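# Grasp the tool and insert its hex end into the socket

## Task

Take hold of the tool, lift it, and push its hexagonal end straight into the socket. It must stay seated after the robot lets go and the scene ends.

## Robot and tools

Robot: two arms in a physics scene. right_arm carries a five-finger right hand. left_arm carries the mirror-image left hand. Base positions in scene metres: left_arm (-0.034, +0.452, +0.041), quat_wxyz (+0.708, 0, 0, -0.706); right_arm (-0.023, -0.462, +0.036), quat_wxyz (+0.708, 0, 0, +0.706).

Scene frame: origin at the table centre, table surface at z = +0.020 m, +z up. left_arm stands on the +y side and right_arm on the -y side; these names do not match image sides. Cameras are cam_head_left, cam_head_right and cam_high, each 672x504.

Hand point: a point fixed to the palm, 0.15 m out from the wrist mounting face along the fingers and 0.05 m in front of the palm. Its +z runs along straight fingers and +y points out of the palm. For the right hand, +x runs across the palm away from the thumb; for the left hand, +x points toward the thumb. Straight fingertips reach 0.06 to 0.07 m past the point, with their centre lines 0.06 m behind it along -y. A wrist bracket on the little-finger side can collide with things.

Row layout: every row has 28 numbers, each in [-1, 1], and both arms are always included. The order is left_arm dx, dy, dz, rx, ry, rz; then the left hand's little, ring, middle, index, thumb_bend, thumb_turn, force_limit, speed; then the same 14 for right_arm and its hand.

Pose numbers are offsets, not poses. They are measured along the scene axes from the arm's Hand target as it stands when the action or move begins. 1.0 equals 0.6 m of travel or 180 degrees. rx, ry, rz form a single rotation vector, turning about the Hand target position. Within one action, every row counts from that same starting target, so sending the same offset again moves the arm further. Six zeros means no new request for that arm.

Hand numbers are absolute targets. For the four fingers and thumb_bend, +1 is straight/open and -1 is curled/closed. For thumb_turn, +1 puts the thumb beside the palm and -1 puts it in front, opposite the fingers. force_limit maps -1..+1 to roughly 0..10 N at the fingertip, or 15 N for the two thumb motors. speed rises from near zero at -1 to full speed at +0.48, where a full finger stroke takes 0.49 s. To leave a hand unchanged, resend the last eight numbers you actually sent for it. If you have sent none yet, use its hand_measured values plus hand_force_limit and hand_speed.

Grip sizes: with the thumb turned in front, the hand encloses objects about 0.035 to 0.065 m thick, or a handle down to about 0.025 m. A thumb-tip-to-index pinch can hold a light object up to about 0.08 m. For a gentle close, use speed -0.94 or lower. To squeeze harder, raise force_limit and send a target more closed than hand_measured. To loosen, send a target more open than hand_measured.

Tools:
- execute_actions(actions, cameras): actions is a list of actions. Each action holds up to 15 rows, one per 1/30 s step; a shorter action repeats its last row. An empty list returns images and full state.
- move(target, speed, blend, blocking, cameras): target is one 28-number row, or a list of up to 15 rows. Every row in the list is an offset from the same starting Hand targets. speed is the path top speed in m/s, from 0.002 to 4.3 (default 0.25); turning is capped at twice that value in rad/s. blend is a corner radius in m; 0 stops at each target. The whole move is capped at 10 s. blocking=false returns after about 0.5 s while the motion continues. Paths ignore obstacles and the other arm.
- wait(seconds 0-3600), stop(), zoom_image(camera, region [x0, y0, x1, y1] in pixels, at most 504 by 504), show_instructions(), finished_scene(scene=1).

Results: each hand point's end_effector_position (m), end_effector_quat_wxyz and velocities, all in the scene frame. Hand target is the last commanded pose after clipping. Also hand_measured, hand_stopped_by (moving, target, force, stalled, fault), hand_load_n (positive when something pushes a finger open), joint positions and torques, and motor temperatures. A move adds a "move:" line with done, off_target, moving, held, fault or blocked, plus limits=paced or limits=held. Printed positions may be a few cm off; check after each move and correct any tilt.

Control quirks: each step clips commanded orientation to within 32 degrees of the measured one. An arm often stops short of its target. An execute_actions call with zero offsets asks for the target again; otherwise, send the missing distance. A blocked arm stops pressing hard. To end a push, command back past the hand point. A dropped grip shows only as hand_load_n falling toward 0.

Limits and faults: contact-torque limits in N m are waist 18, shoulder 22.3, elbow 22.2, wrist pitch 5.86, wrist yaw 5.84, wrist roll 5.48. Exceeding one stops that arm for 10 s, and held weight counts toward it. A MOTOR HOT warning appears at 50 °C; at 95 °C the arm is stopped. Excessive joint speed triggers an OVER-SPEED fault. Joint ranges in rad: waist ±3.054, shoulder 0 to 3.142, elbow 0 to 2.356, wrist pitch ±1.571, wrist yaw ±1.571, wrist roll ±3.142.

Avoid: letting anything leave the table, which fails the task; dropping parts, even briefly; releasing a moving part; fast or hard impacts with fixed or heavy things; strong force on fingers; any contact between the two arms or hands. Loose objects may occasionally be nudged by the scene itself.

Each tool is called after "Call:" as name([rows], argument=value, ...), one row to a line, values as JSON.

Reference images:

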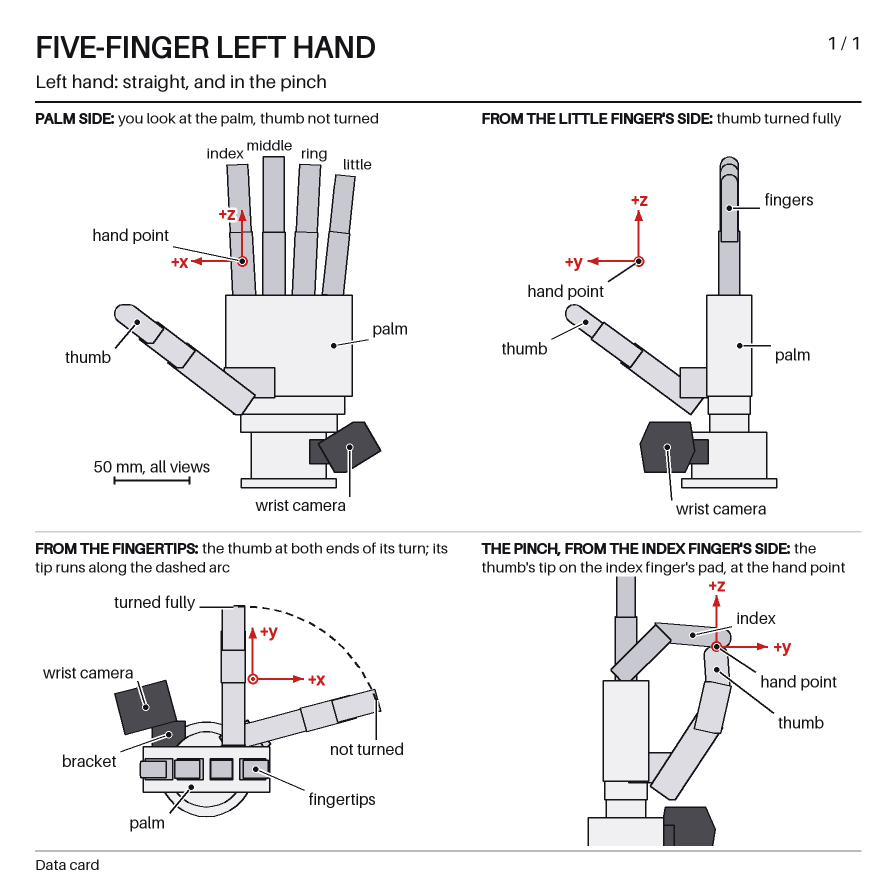

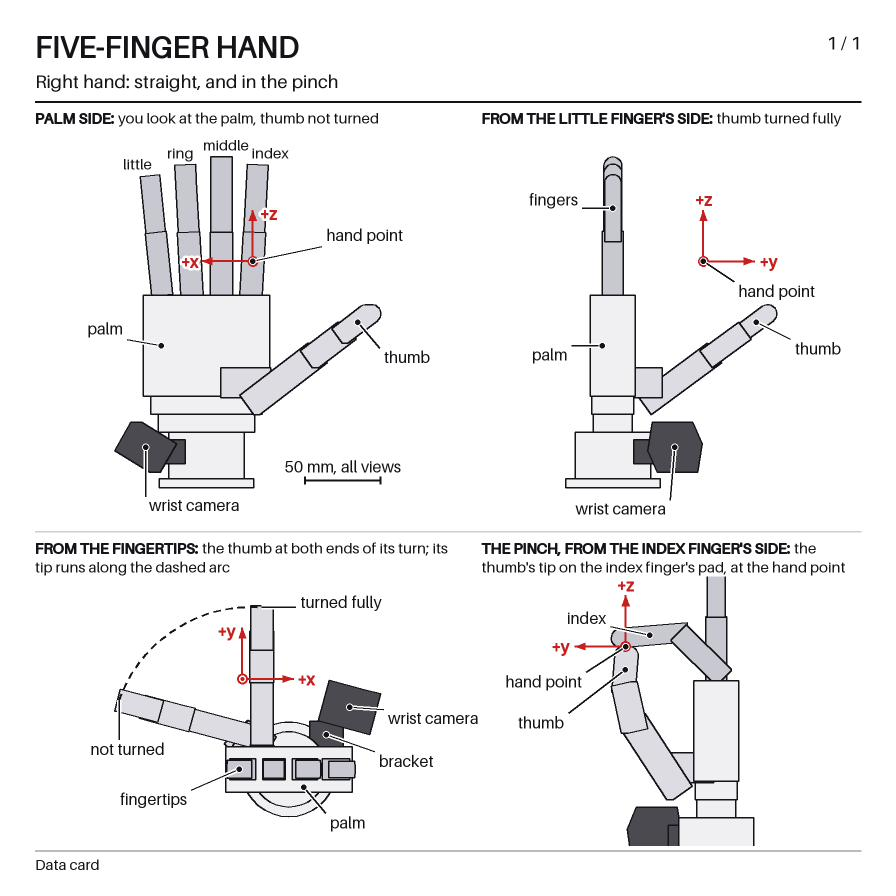

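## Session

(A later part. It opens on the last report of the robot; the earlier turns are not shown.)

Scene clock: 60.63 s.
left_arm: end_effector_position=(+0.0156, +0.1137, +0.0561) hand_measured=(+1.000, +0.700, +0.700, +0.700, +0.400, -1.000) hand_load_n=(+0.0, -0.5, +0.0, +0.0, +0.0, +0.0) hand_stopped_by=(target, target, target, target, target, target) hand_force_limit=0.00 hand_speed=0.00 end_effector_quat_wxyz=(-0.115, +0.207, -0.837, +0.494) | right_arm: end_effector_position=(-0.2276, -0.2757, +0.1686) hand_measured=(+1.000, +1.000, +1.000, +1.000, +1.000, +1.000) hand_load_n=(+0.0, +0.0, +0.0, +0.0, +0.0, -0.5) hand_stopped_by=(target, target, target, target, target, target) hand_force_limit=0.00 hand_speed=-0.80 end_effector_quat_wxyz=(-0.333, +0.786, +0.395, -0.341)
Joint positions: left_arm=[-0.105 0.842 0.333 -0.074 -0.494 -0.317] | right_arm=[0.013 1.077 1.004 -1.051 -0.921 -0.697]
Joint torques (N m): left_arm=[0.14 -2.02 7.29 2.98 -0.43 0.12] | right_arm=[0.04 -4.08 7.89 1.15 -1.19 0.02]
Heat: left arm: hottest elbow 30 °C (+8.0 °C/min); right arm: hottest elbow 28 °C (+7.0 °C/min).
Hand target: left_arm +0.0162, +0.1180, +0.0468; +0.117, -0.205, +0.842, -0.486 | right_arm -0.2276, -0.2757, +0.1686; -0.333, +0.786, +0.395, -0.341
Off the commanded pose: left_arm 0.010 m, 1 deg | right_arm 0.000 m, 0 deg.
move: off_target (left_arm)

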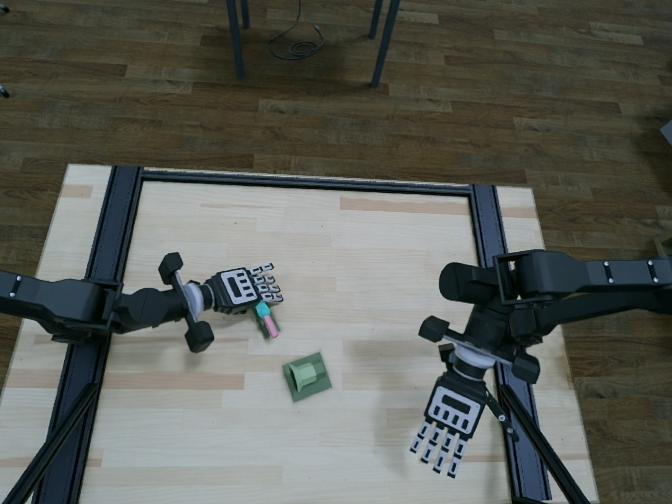

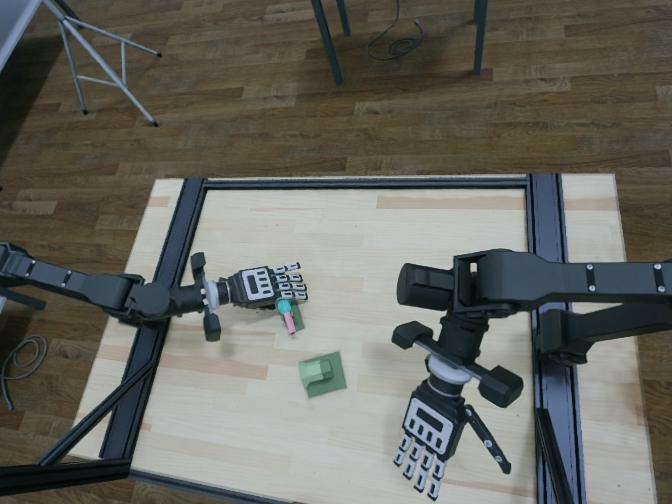

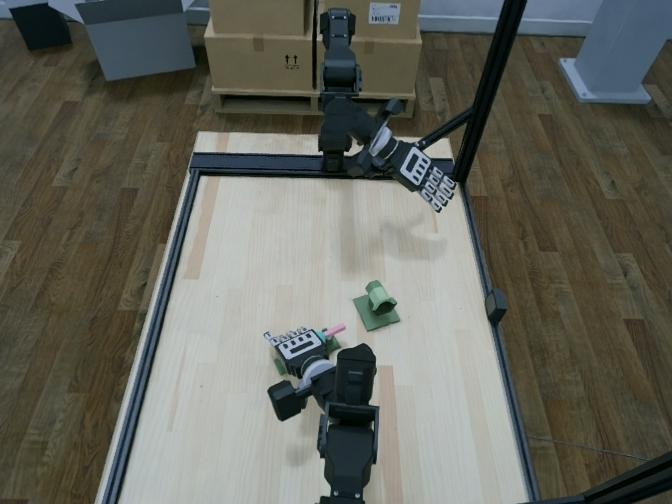

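Call:
move(target=[0, 0, 0, 0, 0, 0, 1, 0.24, 0.24, 0.24, 0.4, -1, -0.4, -0.7, 0, 0, 0, 0, 0, 0, 1, 1, 1, 1, 1, 1, 0, -0.8], cameras=["all"])

Call:
zoom_image(camera="cam_head_left", region=[215, 260, 295, 340])

Call:
zoom_image(camera="cam_head_right", region=[235, 260, 315, 340])

Scene clock: 62.10 s.
left_arm: end_effector_position=(+0.0162, +0.1120, +0.0581) hand_measured=(+1.000, +0.240, +0.240, +0.240, +0.400, -1.000) hand_load_n=(+0.0, +0.0, +1.5, +0.0, +0.5, +0.0) hand_stopped_by=(target, target, target, target, target, target) hand_force_limit=-0.40 hand_speed=-0.70 end_effector_quat_wxyz=(-0.114, +0.208, -0.834, +0.497) | right_arm: end_effector_position=(-0.2276, -0.2757, +0.1686) hand_measured=(+1.000, +1.000, +1.000, +1.000, +1.000, +1.000) hand_load_n=(+0.0, +0.0, +0.0, +0.0, +0.0, -0.5) hand_stopped_by=(target, target, target, target, target, target) hand_force_limit=0.00 hand_speed=-0.80 end_effector_quat_wxyz=(-0.333, +0.786, +0.395, -0.341)
Joint positions: left_arm=[-0.103 0.842 0.333 -0.066 -0.494 -0.317] | right_arm=[0.013 1.077 1.004 -1.051 -0.921 -0.697]
Joint torques (N m): left_arm=[0.01 -2 7.26 2.37 -0.4 0.11] | right_arm=[0.08 -4.07 7.93 1.12 -1.19 0]
Motor temperatures (°C): left_arm=[22 25 30 28 22 21] | right_arm=[20 22 28 23 27 22]
Heat: left arm: hottest elbow 30 °C (+7.1 °C/min); right arm: hottest elbow 28 °C (+7.1 °C/min).
Hand target: left_arm +0.0163, +0.1180, +0.0468; +0.118, -0.205, +0.842, -0.485 | right_arm -0.2276, -0.2757, +0.1686; -0.333, +0.786, +0.395, -0.341
Off the commanded pose: left_arm 0.013 m, 2 deg | right_arm 0.000 m, 0 deg.
move: done

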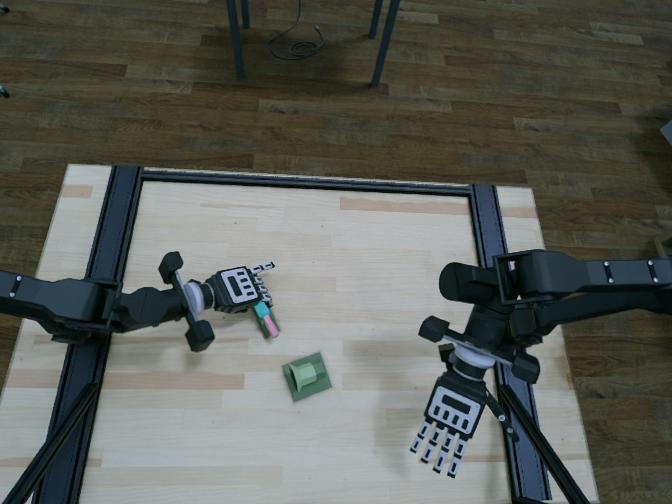

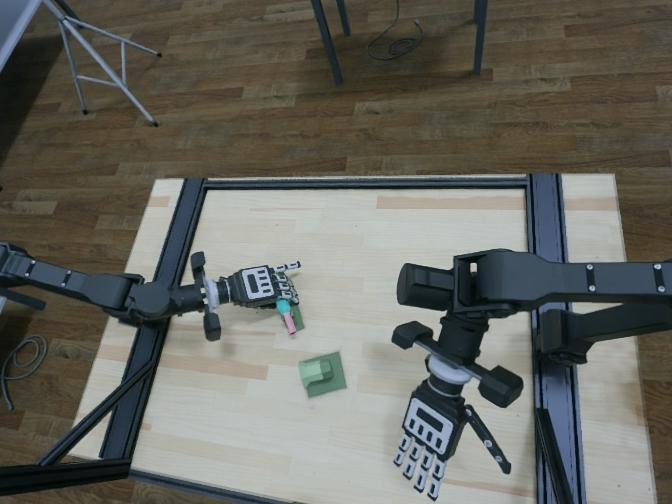

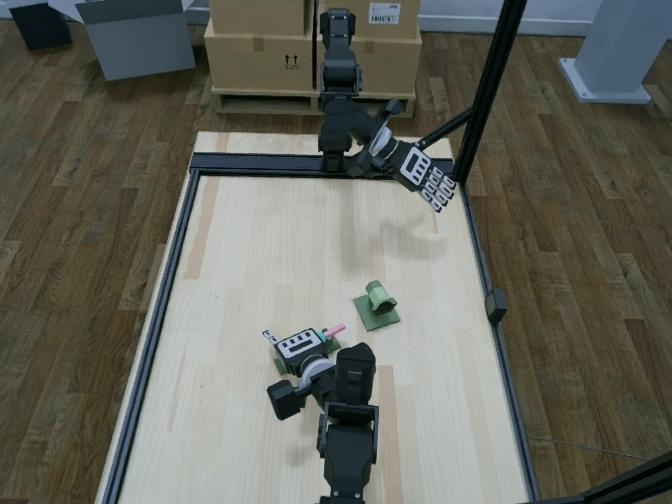

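Scaled by 6.300 from the camera's image (finer frame: 960x720).

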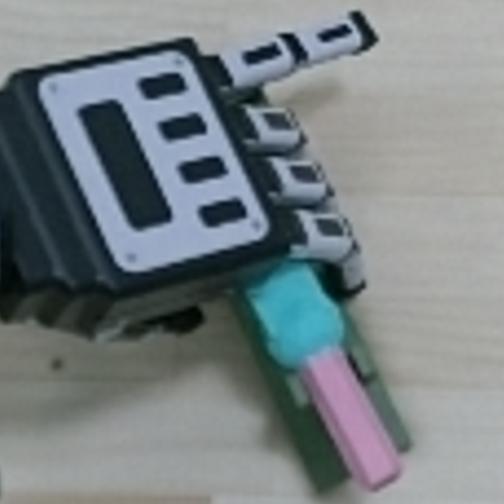

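Scaled by 6.300 from the camera's image (finer frame: 960x720).

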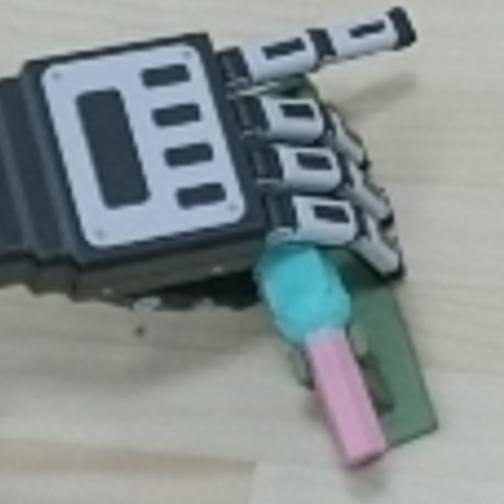

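Call:
move(target=[0, 0, 0, 0, 0, 0, 1, 0.24, 0.24, 0.24, -0.5, -1, -0.2, -0.8, 0, 0, 0, 0, 0, 0, 1, 1, 1, 1, 1, 1, 0, -0.8], cameras=["all"])

Call:
zoom_image(camera="cam_head_left", region=[215, 260, 295, 340])

Call:
zoom_image(camera="cam_head_right", region=[235, 260, 315, 340])

Call:
zoom_image(camera="cam_high", region=[250, 290, 360, 400])

Scene clock: 65.03 s.
left_arm: end_effector_position=(+0.0162, +0.1116, +0.0585) hand_measured=(+1.000, +0.240, +0.240, +0.240, -0.232, -1.000) hand_load_n=(+0.0, +0.0, +1.0, +1.5, +6.0, +0.0) hand_stopped_by=(target, target, target, target, force, target) hand_force_limit=-0.20 hand_speed=-0.80 end_effector_quat_wxyz=(-0.114, +0.208, -0.834, +0.498) | right_arm: end_effector_position=(-0.2276, -0.2757, +0.1686) hand_measured=(+1.000, +1.000, +1.000, +1.000, +1.000, +1.000) hand_load_n=(+0.0, +0.0, +0.0, +0.0, +0.0, +0.0) hand_stopped_by=(target, target, target, target, target, target) hand_force_limit=0.00 hand_speed=-0.80 end_effector_quat_wxyz=(-0.333, +0.786, +0.395, -0.341)
Joint positions: left_arm=[-0.103 0.842 0.333 -0.064 -0.494 -0.317] | right_arm=[0.013 1.077 1.004 -1.051 -0.921 -0.697]
Joint torques (N m): left_arm=[-0.01 -1.99 7.31 2.24 -0.4 0.11] | right_arm=[0.11 -4.24 7.91 1.11 -1.2 0.01]
Heat: left arm: hottest elbow 30 °C (+6.1 °C/min); right arm: hottest elbow 29 °C (+7.1 °C/min).
Hand target: left_arm +0.0162, +0.1179, +0.0468; +0.117, -0.204, +0.842, -0.486 | right_arm -0.2276, -0.2757, +0.1686; -0.333, +0.786, +0.395, -0.341
Off the commanded pose: left_arm 0.013 m, 2 deg | right_arm 0.000 m, 0 deg.
move: done

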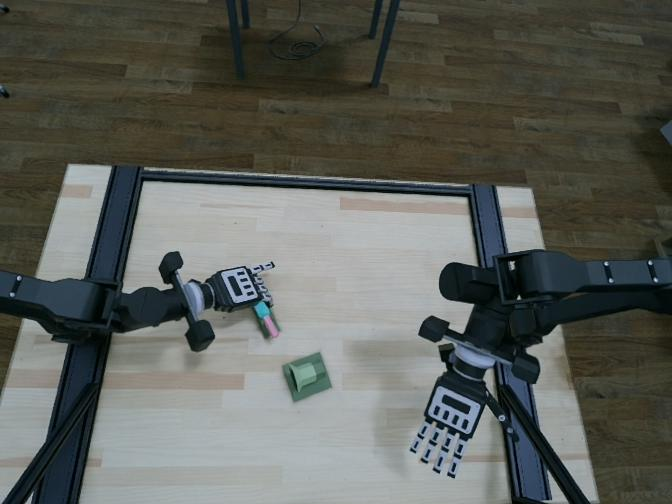

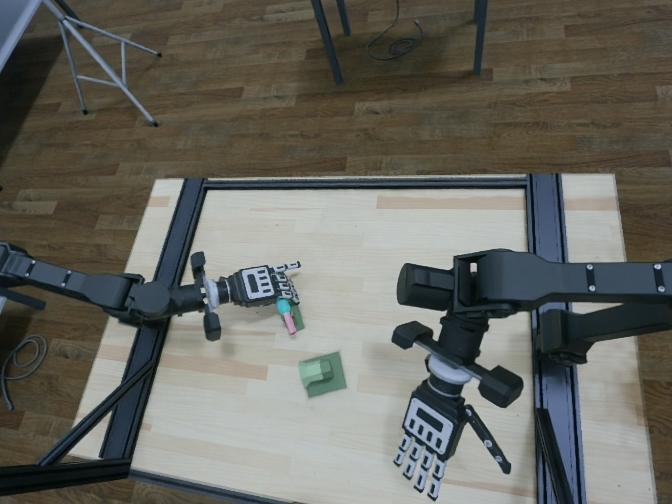

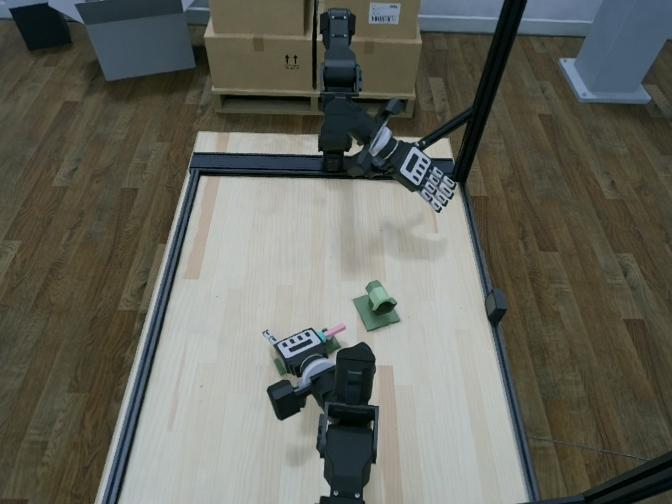

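Scaled by 6.300 from the camera's image (finer frame: 960x720).

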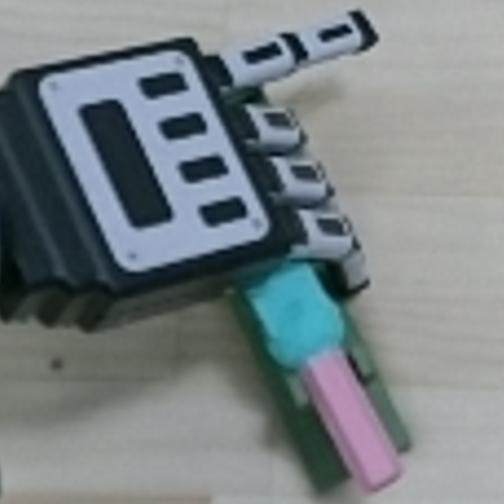

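Scaled by 6.300 from the camera's image (finer frame: 960x720).

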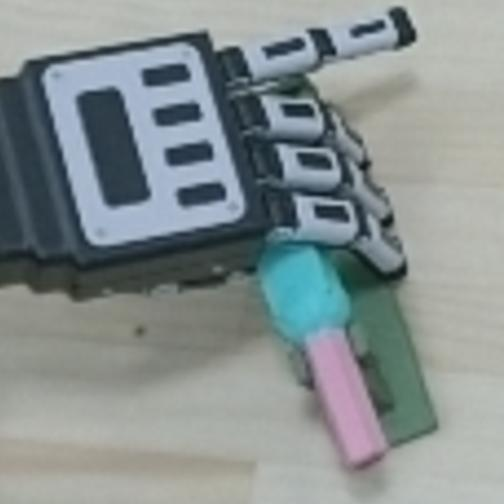

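Scaled by 4.582 from the camera's image (finer frame: 960x720).

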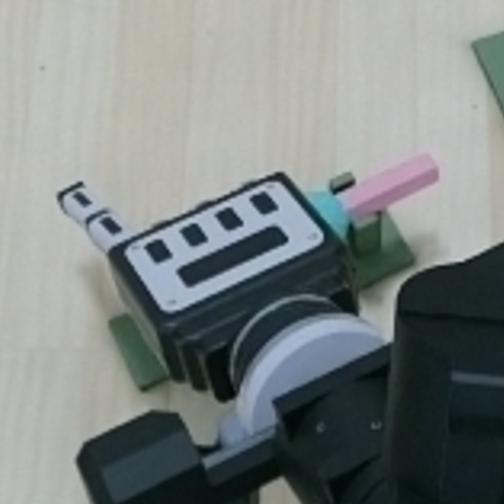

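Call:
move(target=[0, 0, 0, 0, 0, 0, 1, -0.3, -0.3, -0.3, -0.5, -1, 0.0, -0.85, 0, 0, 0, 0, 0, 0, 1, 1, 1, 1, 1, 1, 0, -0.8], cameras=["all"])

Call:
zoom_image(camera="cam_head_left", region=[215, 260, 295, 340])

Call:
zoom_image(camera="cam_head_right", region=[235, 260, 315, 340])

Scene clock: 66.90 s.
left_arm: end_effector_position=(+0.0158, +0.1107, +0.0585) hand_measured=(+1.000, -0.300, -0.244, -0.258, -0.234, -1.000) hand_load_n=(-0.5, +0.5, +5.0, +6.0, +2.0, +0.0) hand_stopped_by=(target, target, force, force, force, target) hand_force_limit=0.00 hand_speed=-0.85 end_effector_quat_wxyz=(-0.113, +0.208, -0.834, +0.499) | right_arm: end_effector_position=(-0.2276, -0.2757, +0.1686) hand_measured=(+1.000, +1.000, +1.000, +1.000, +1.000, +1.000) hand_load_n=(+0.0, +0.0, +0.0, +0.0, +0.0, -0.5) hand_stopped_by=(target, target, target, target, target, target) hand_force_limit=0.00 hand_speed=-0.80 end_effector_quat_wxyz=(-0.333, +0.786, +0.395, -0.341)
Joint positions: left_arm=[-0.102 0.846 0.333 -0.059 -0.491 -0.317] | right_arm=[0.013 1.077 1.004 -1.051 -0.921 -0.697]
Joint torques (N m): left_arm=[-0.08 -2.3 7.29 1.9 -0.49 0.12] | right_arm=[0.02 -4.13 7.83 1.13 -1.17 0.04]
Heat: left arm: hottest elbow 30 °C (+6.0 °C/min); right arm: hottest elbow 29 °C (+7.0 °C/min).
Hand target: left_arm +0.0162, +0.1179, +0.0469; +0.117, -0.204, +0.842, -0.486 | right_arm -0.2276, -0.2757, +0.1686; -0.333, +0.786, +0.395, -0.341
Off the commanded pose: left_arm 0.014 m, 2 deg | right_arm 0.000 m, 0 deg.
move: done

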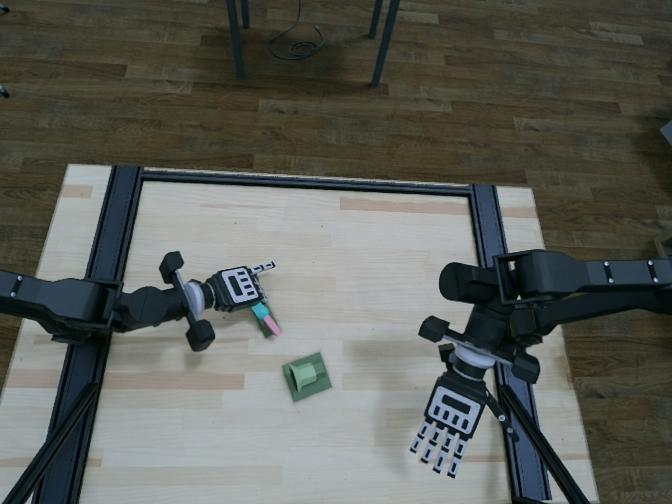

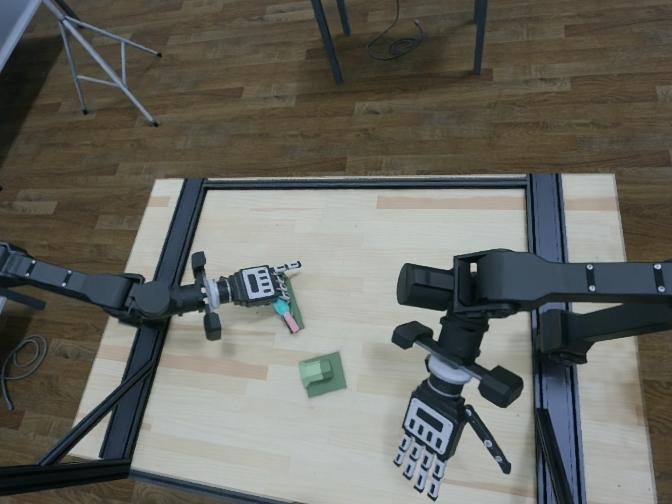

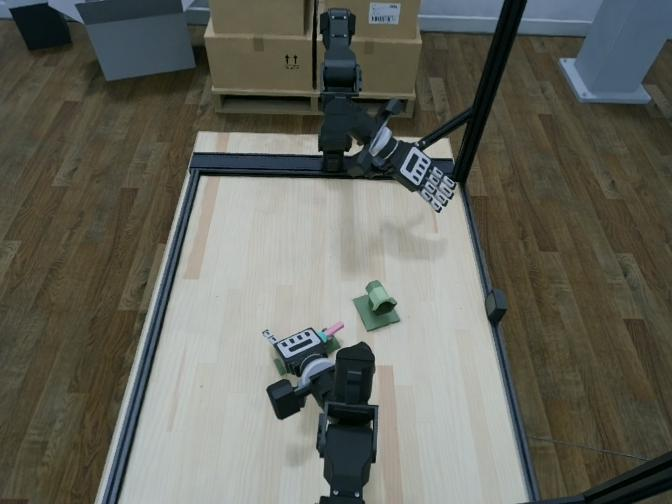

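Scaled by 6.300 from the camera's image (finer frame: 960x720).

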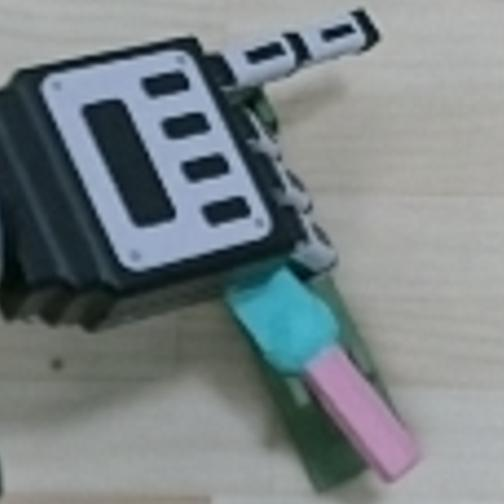

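Scaled by 6.300 from the camera's image (finer frame: 960x720).

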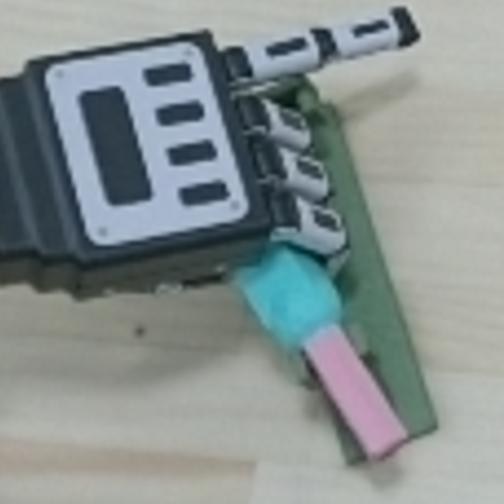

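Call:
zoom_image(camera="cam_head_left", region=[245, 295, 290, 340])

Call:
zoom_image(camera="cam_head_right", region=[265, 290, 310, 335])

Call:
zoom_image(camera="cam_high", region=[310, 310, 360, 360])

Scaled by 11.200 from the camera's image (finer frame: 960x720).

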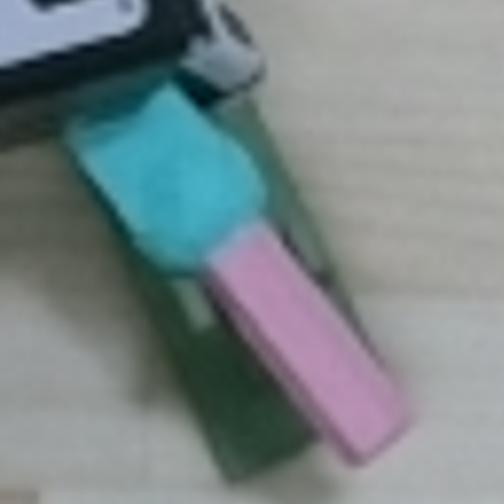

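Scaled by 11.200 from the camera's image (finer frame: 960x720).

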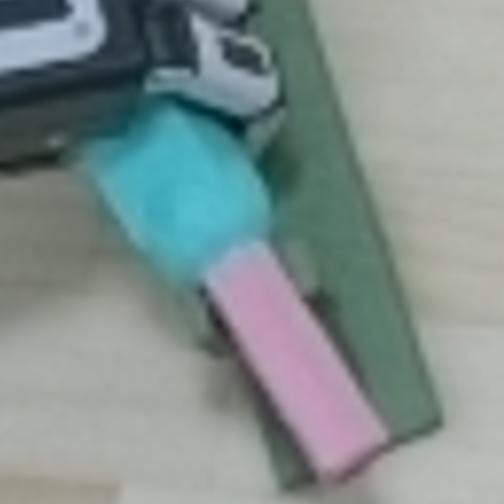

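Scaled by 10.080 from the camera's image (finer frame: 960x720).

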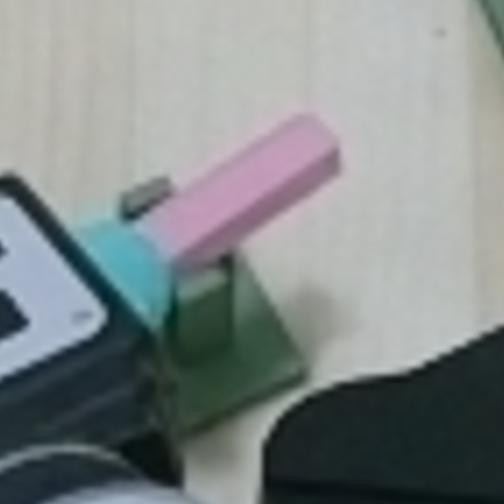

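Call:
move(target=[0, -0.008, 0.09, 0, 0, 0, 1, -0.3, -0.3, -0.3, -0.5, -1, 0.0, -0.85, 0, 0, 0, 0, 0, 0, 1, 1, 1, 1, 1, 1, 0, -0.8], speed=0.05, cameras=["all"])

Call:
zoom_image(camera="cam_head_left", region=[235, 275, 305, 345])

Call:
zoom_image(camera="cam_head_right", region=[245, 275, 315, 345])

Call:
zoom_image(camera="cam_high", region=[260, 280, 360, 380])

Scene clock: 70.90 s.
left_arm: end_effector_position=(+0.0166, +0.1147, +0.0957) hand_measured=(+1.000, -0.300, -0.244, -0.256, -0.234, -1.000) hand_load_n=(+0.0, +0.0, +5.0, +5.0, +4.0, +0.0) hand_stopped_by=(target, target, force, force, force, target) hand_force_limit=0.00 hand_speed=-0.85 end_effector_quat_wxyz=(-0.119, +0.204, -0.844, +0.481) | right_arm: end_effector_position=(-0.2276, -0.2757, +0.1686) hand_measured=(+1.000, +1.000, +1.000, +1.000, +1.000, +1.000) hand_load_n=(+0.0, +0.0, +0.0, -0.5, +0.0, -0.5) hand_stopped_by=(target, target, target, target, target, target) hand_force_limit=0.00 hand_speed=-0.80 end_effector_quat_wxyz=(-0.333, +0.786, +0.395, -0.341)
Joint positions: left_arm=[-0.098 0.828 0.519 -0.303 -0.487 -0.312] | right_arm=[0.013 1.077 1.004 -1.051 -0.921 -0.697]
Joint torques (N m): left_arm=[-0.13 -3.42 10.48 2.52 -0.59 0.02] | right_arm=[0.21 -4.16 7.87 1.15 -1.2 0.02]
Heat: left arm: hottest elbow 30 °C (+5.0 °C/min); right arm: hottest elbow 29 °C (+6.0 °C/min).
Hand target: left_arm +0.0162, +0.1131, +0.1010; +0.117, -0.205, +0.842, -0.486 | right_arm -0.2276, -0.2757, +0.1686; -0.333, +0.786, +0.395, -0.341
Off the commanded pose: left_arm 0.005 m, 1 deg | right_arm 0.000 m, 0 deg.
move: done

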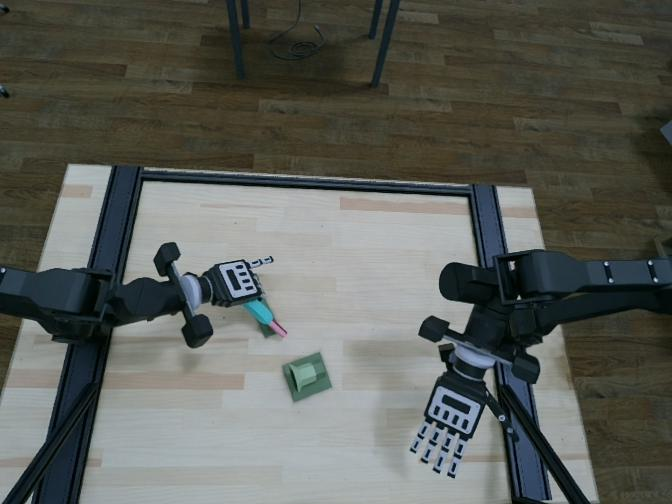

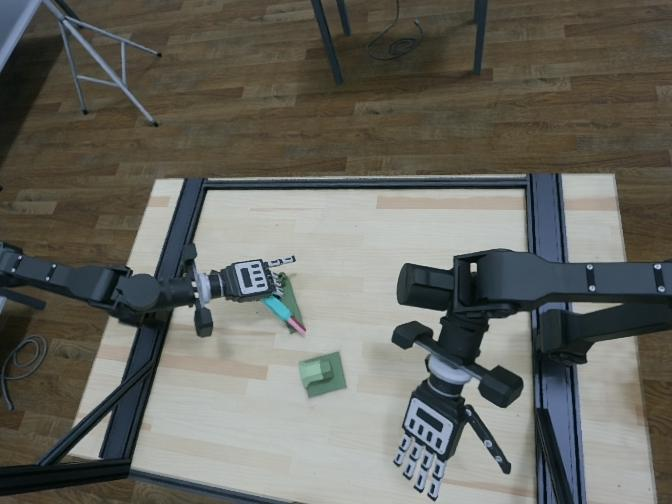

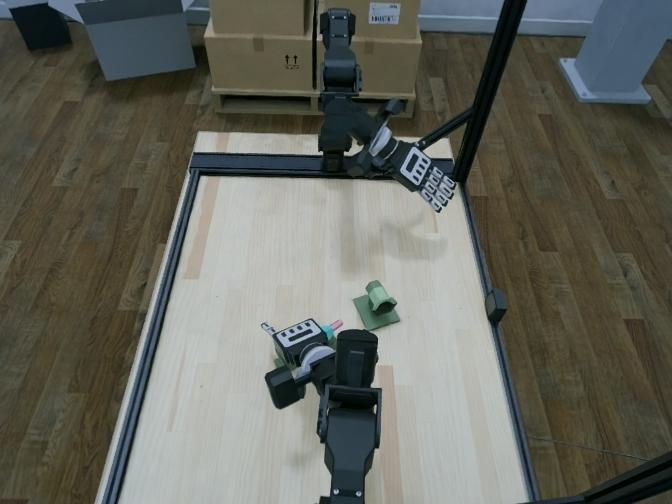

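Scaled by 7.200 from the camera's image (finer frame: 960x720).

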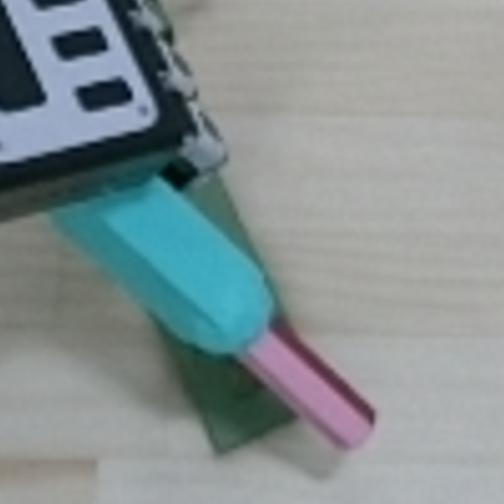

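Scaled by 7.200 from the camera's image (finer frame: 960x720).

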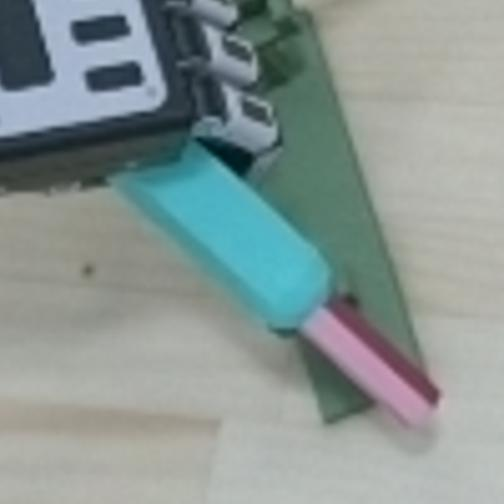

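Scaled by 5.040 from the camera's image (finer frame: 960x720).

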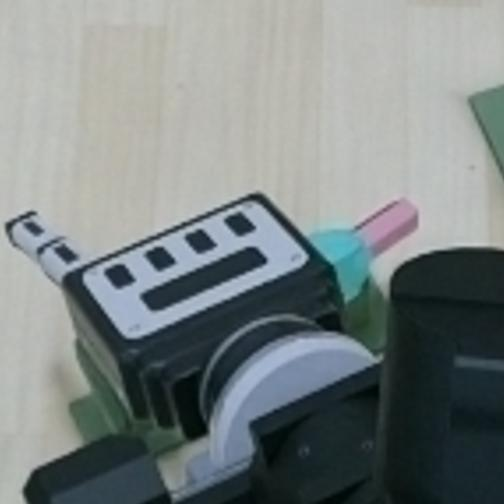

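Call:
move(target=[0, 0, 0.165, 0, 0, 0, -1, -1, -0.244, -0.256, -0.5, -1, 0.0, -0.5, 0, 0, 0, 0, 0, 0, 1, 1, 1, 1, 1, 1, 0, -0.8], speed=0.08, cameras=["all"])

Call:
zoom_image(camera="cam_head_left", region=[235, 250, 315, 330])

Call:
zoom_image(camera="cam_head_right", region=[235, 250, 315, 330])

Call:
zoom_image(camera="cam_high", region=[260, 250, 360, 350])

Scene clock: 84.13 s.
left_arm: end_effector_position=(+0.0165, +0.1142, +0.1985) hand_measured=(-1.000, -1.000, -0.242, -0.254, -0.234, -1.000) hand_load_n=(+0.0, +0.0, +4.5, +4.5, +3.5, +0.0) hand_stopped_by=(target, target, target, target, force, target) hand_force_limit=0.00 hand_speed=-0.50 end_effector_quat_wxyz=(-0.118, +0.205, -0.841, +0.486) | right_arm: end_effector_position=(-0.2276, -0.2757, +0.1686) hand_measured=(+1.000, +1.000, +1.000, +1.000, +1.000, +1.000) hand_load_n=(+0.0, +0.0, +0.0, +0.0, -0.5, -0.5) hand_stopped_by=(target, target, target, target, target, target) hand_force_limit=0.00 hand_speed=-0.80 end_effector_quat_wxyz=(-0.333, +0.786, +0.395, -0.341)
Joint positions: left_arm=[-0.098 0.872 0.933 -0.662 -0.487 -0.312] | right_arm=[0.013 1.077 1.004 -1.051 -0.921 -0.697]
Joint torques (N m): left_arm=[-0.17 -2.19 10.25 2.56 -0.58 0.01] | right_arm=[0.12 -4.01 7.91 1.13 -1.17 0]
Heat: left arm: hottest elbow 32 °C (+5.1 °C/min); right arm: hottest elbow 29 °C (+4.1 °C/min).
Hand target: left_arm +0.0162, +0.1131, +0.1998; +0.117, -0.205, +0.842, -0.485 | right_arm -0.2276, -0.2757, +0.1686; -0.333, +0.786, +0.395, -0.341
Off the commanded pose: left_arm 0.002 m, 0 deg | right_arm 0.000 m, 0 deg.
move: done

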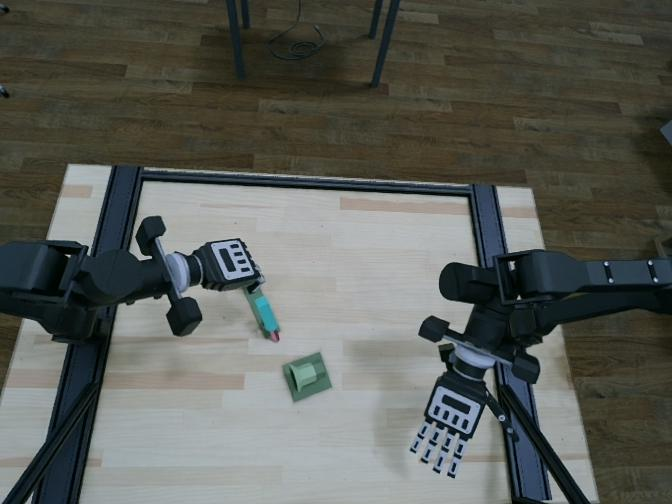

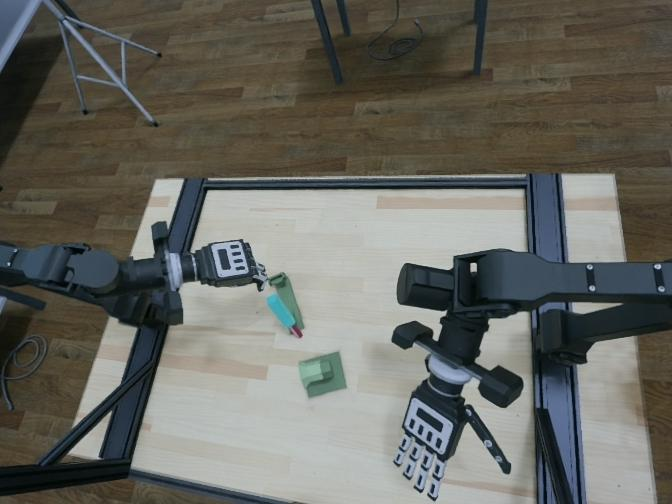

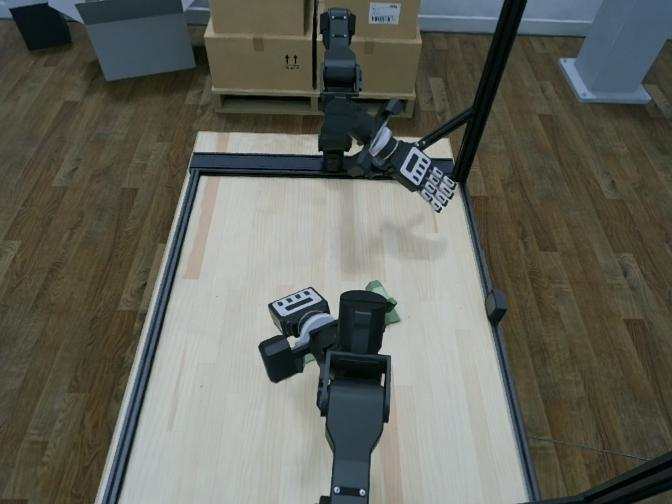

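Scaled by 6.300 from the camera's image (finer frame: 960x720).

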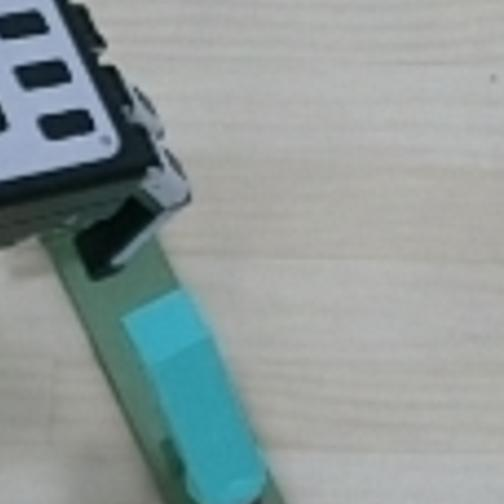

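Scaled by 6.300 from the camera's image (finer frame: 960x720).

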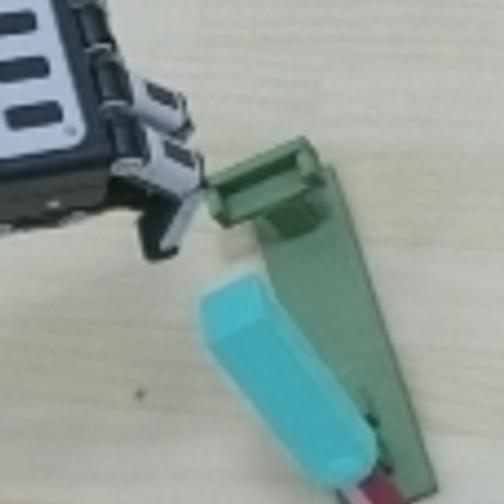

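Scaled by 5.040 from the camera's image (finer frame: 960x720).

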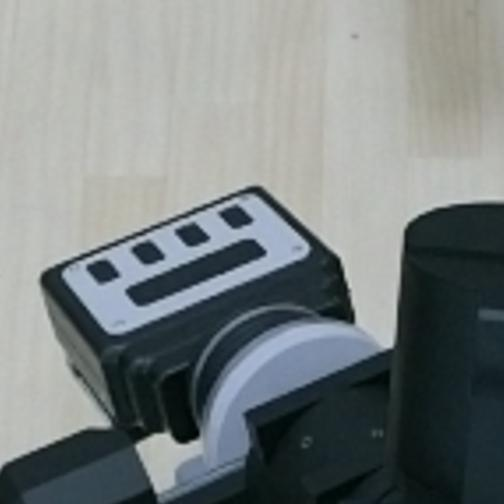

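Call:
move(target=[0.15, 0.05, 0.1, 0, 0, 0, 1, 1, 1, 1, 1, -1, 0.0, -0.2, 0, 0, 0, 0, 0, 0, 1, 1, 1, 1, 1, 1, 0, -0.8], speed=0.25, cameras=["all"])

Call:
zoom_image(camera="cam_head_left", region=[225, 265, 305, 345])

Call:
zoom_image(camera="cam_head_right", region=[245, 265, 325, 345])

Call:
zoom_image(camera="cam_high", region=[260, 290, 360, 390])

Scene clock: 85.90 s.
left_arm: end_effector_position=(+0.1056, +0.1437, +0.2586) hand_measured=(+1.000, +1.000, +1.000, +1.000, +1.000, -1.000) hand_load_n=(+0.0, +0.0, +0.0, +0.0, +0.0, +0.0) hand_stopped_by=(target, target, target, target, target, target) hand_force_limit=0.00 hand_speed=-0.20 end_effector_quat_wxyz=(-0.118, +0.205, -0.841, +0.486) | right_arm: end_effector_position=(-0.2276, -0.2757, +0.1686) hand_measured=(+1.000, +1.000, +1.000, +1.000, +1.000, +1.000) hand_load_n=(+0.0, +0.0, +0.0, +0.0, +0.0, +0.0) hand_stopped_by=(target, target, target, target, target, target) hand_force_limit=0.00 hand_speed=-0.80 end_effector_quat_wxyz=(-0.333, +0.786, +0.395, -0.341)
Joint positions: left_arm=[0.568 0.919 1.187 -0.794 0.082 0.046] | right_arm=[0.013 1.077 1.004 -1.051 -0.921 -0.697]
Joint torques (N m): left_arm=[0.05 -2.32 10.01 2.85 0.15 0.11] | right_arm=[-0.03 -4.21 7.85 1.13 -1.17 0.03]
Heat: left arm: hottest elbow 32 °C (+5.0 °C/min); right arm: hottest elbow 29 °C (+3.0 °C/min).
Hand target: left_arm +0.1063, +0.1432, +0.2600; +0.118, -0.205, +0.842, -0.486 | right_arm -0.2276, -0.2757, +0.1686; -0.333, +0.786, +0.395, -0.341
Off the commanded pose: left_arm 0.001 m, 0 deg | right_arm 0.000 m, 0 deg.
move: done

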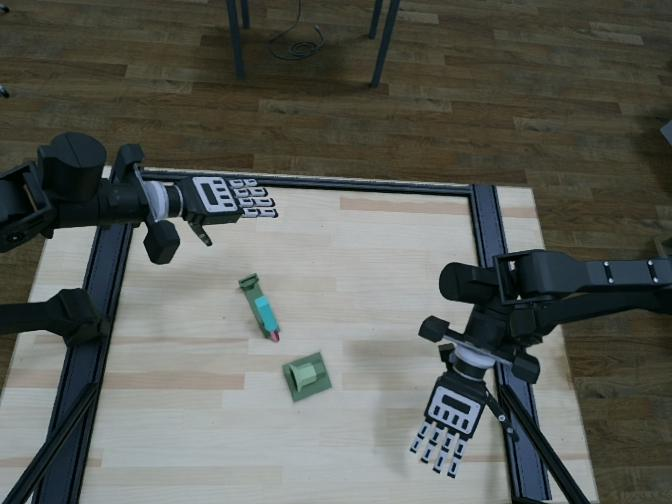

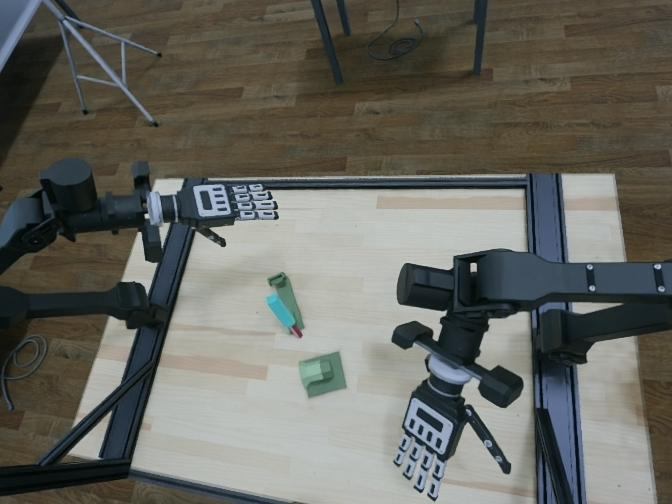

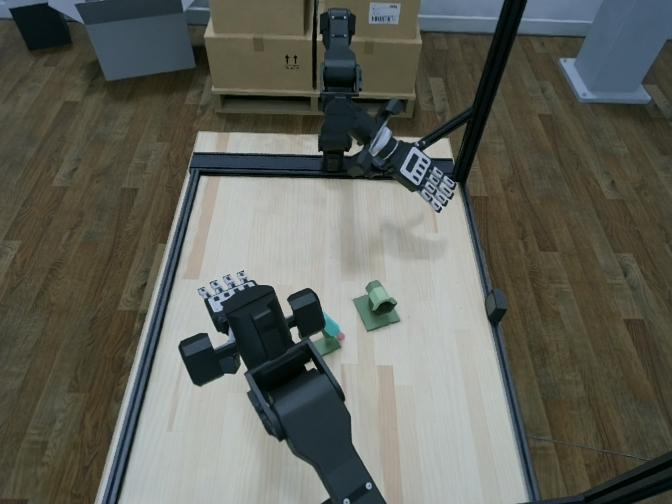

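Scaled by 6.300 from the camera's image (finer frame: 960x720).

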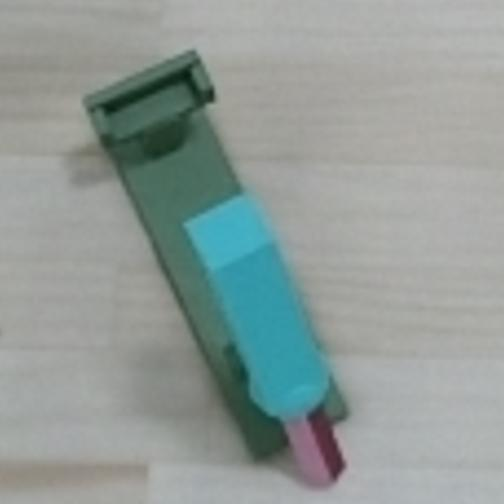

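Scaled by 6.300 from the camera's image (finer frame: 960x720).

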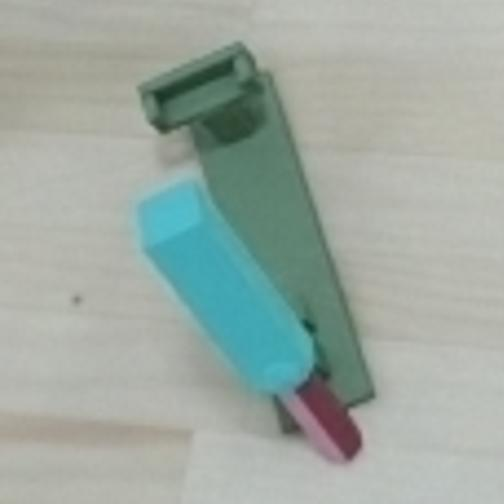

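Scaled by 5.040 from the camera's image (finer frame: 960x720).

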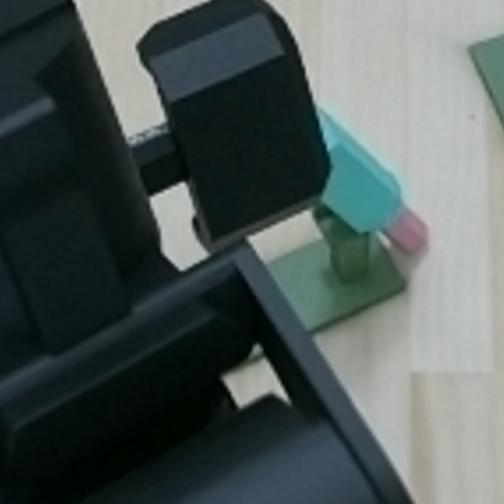

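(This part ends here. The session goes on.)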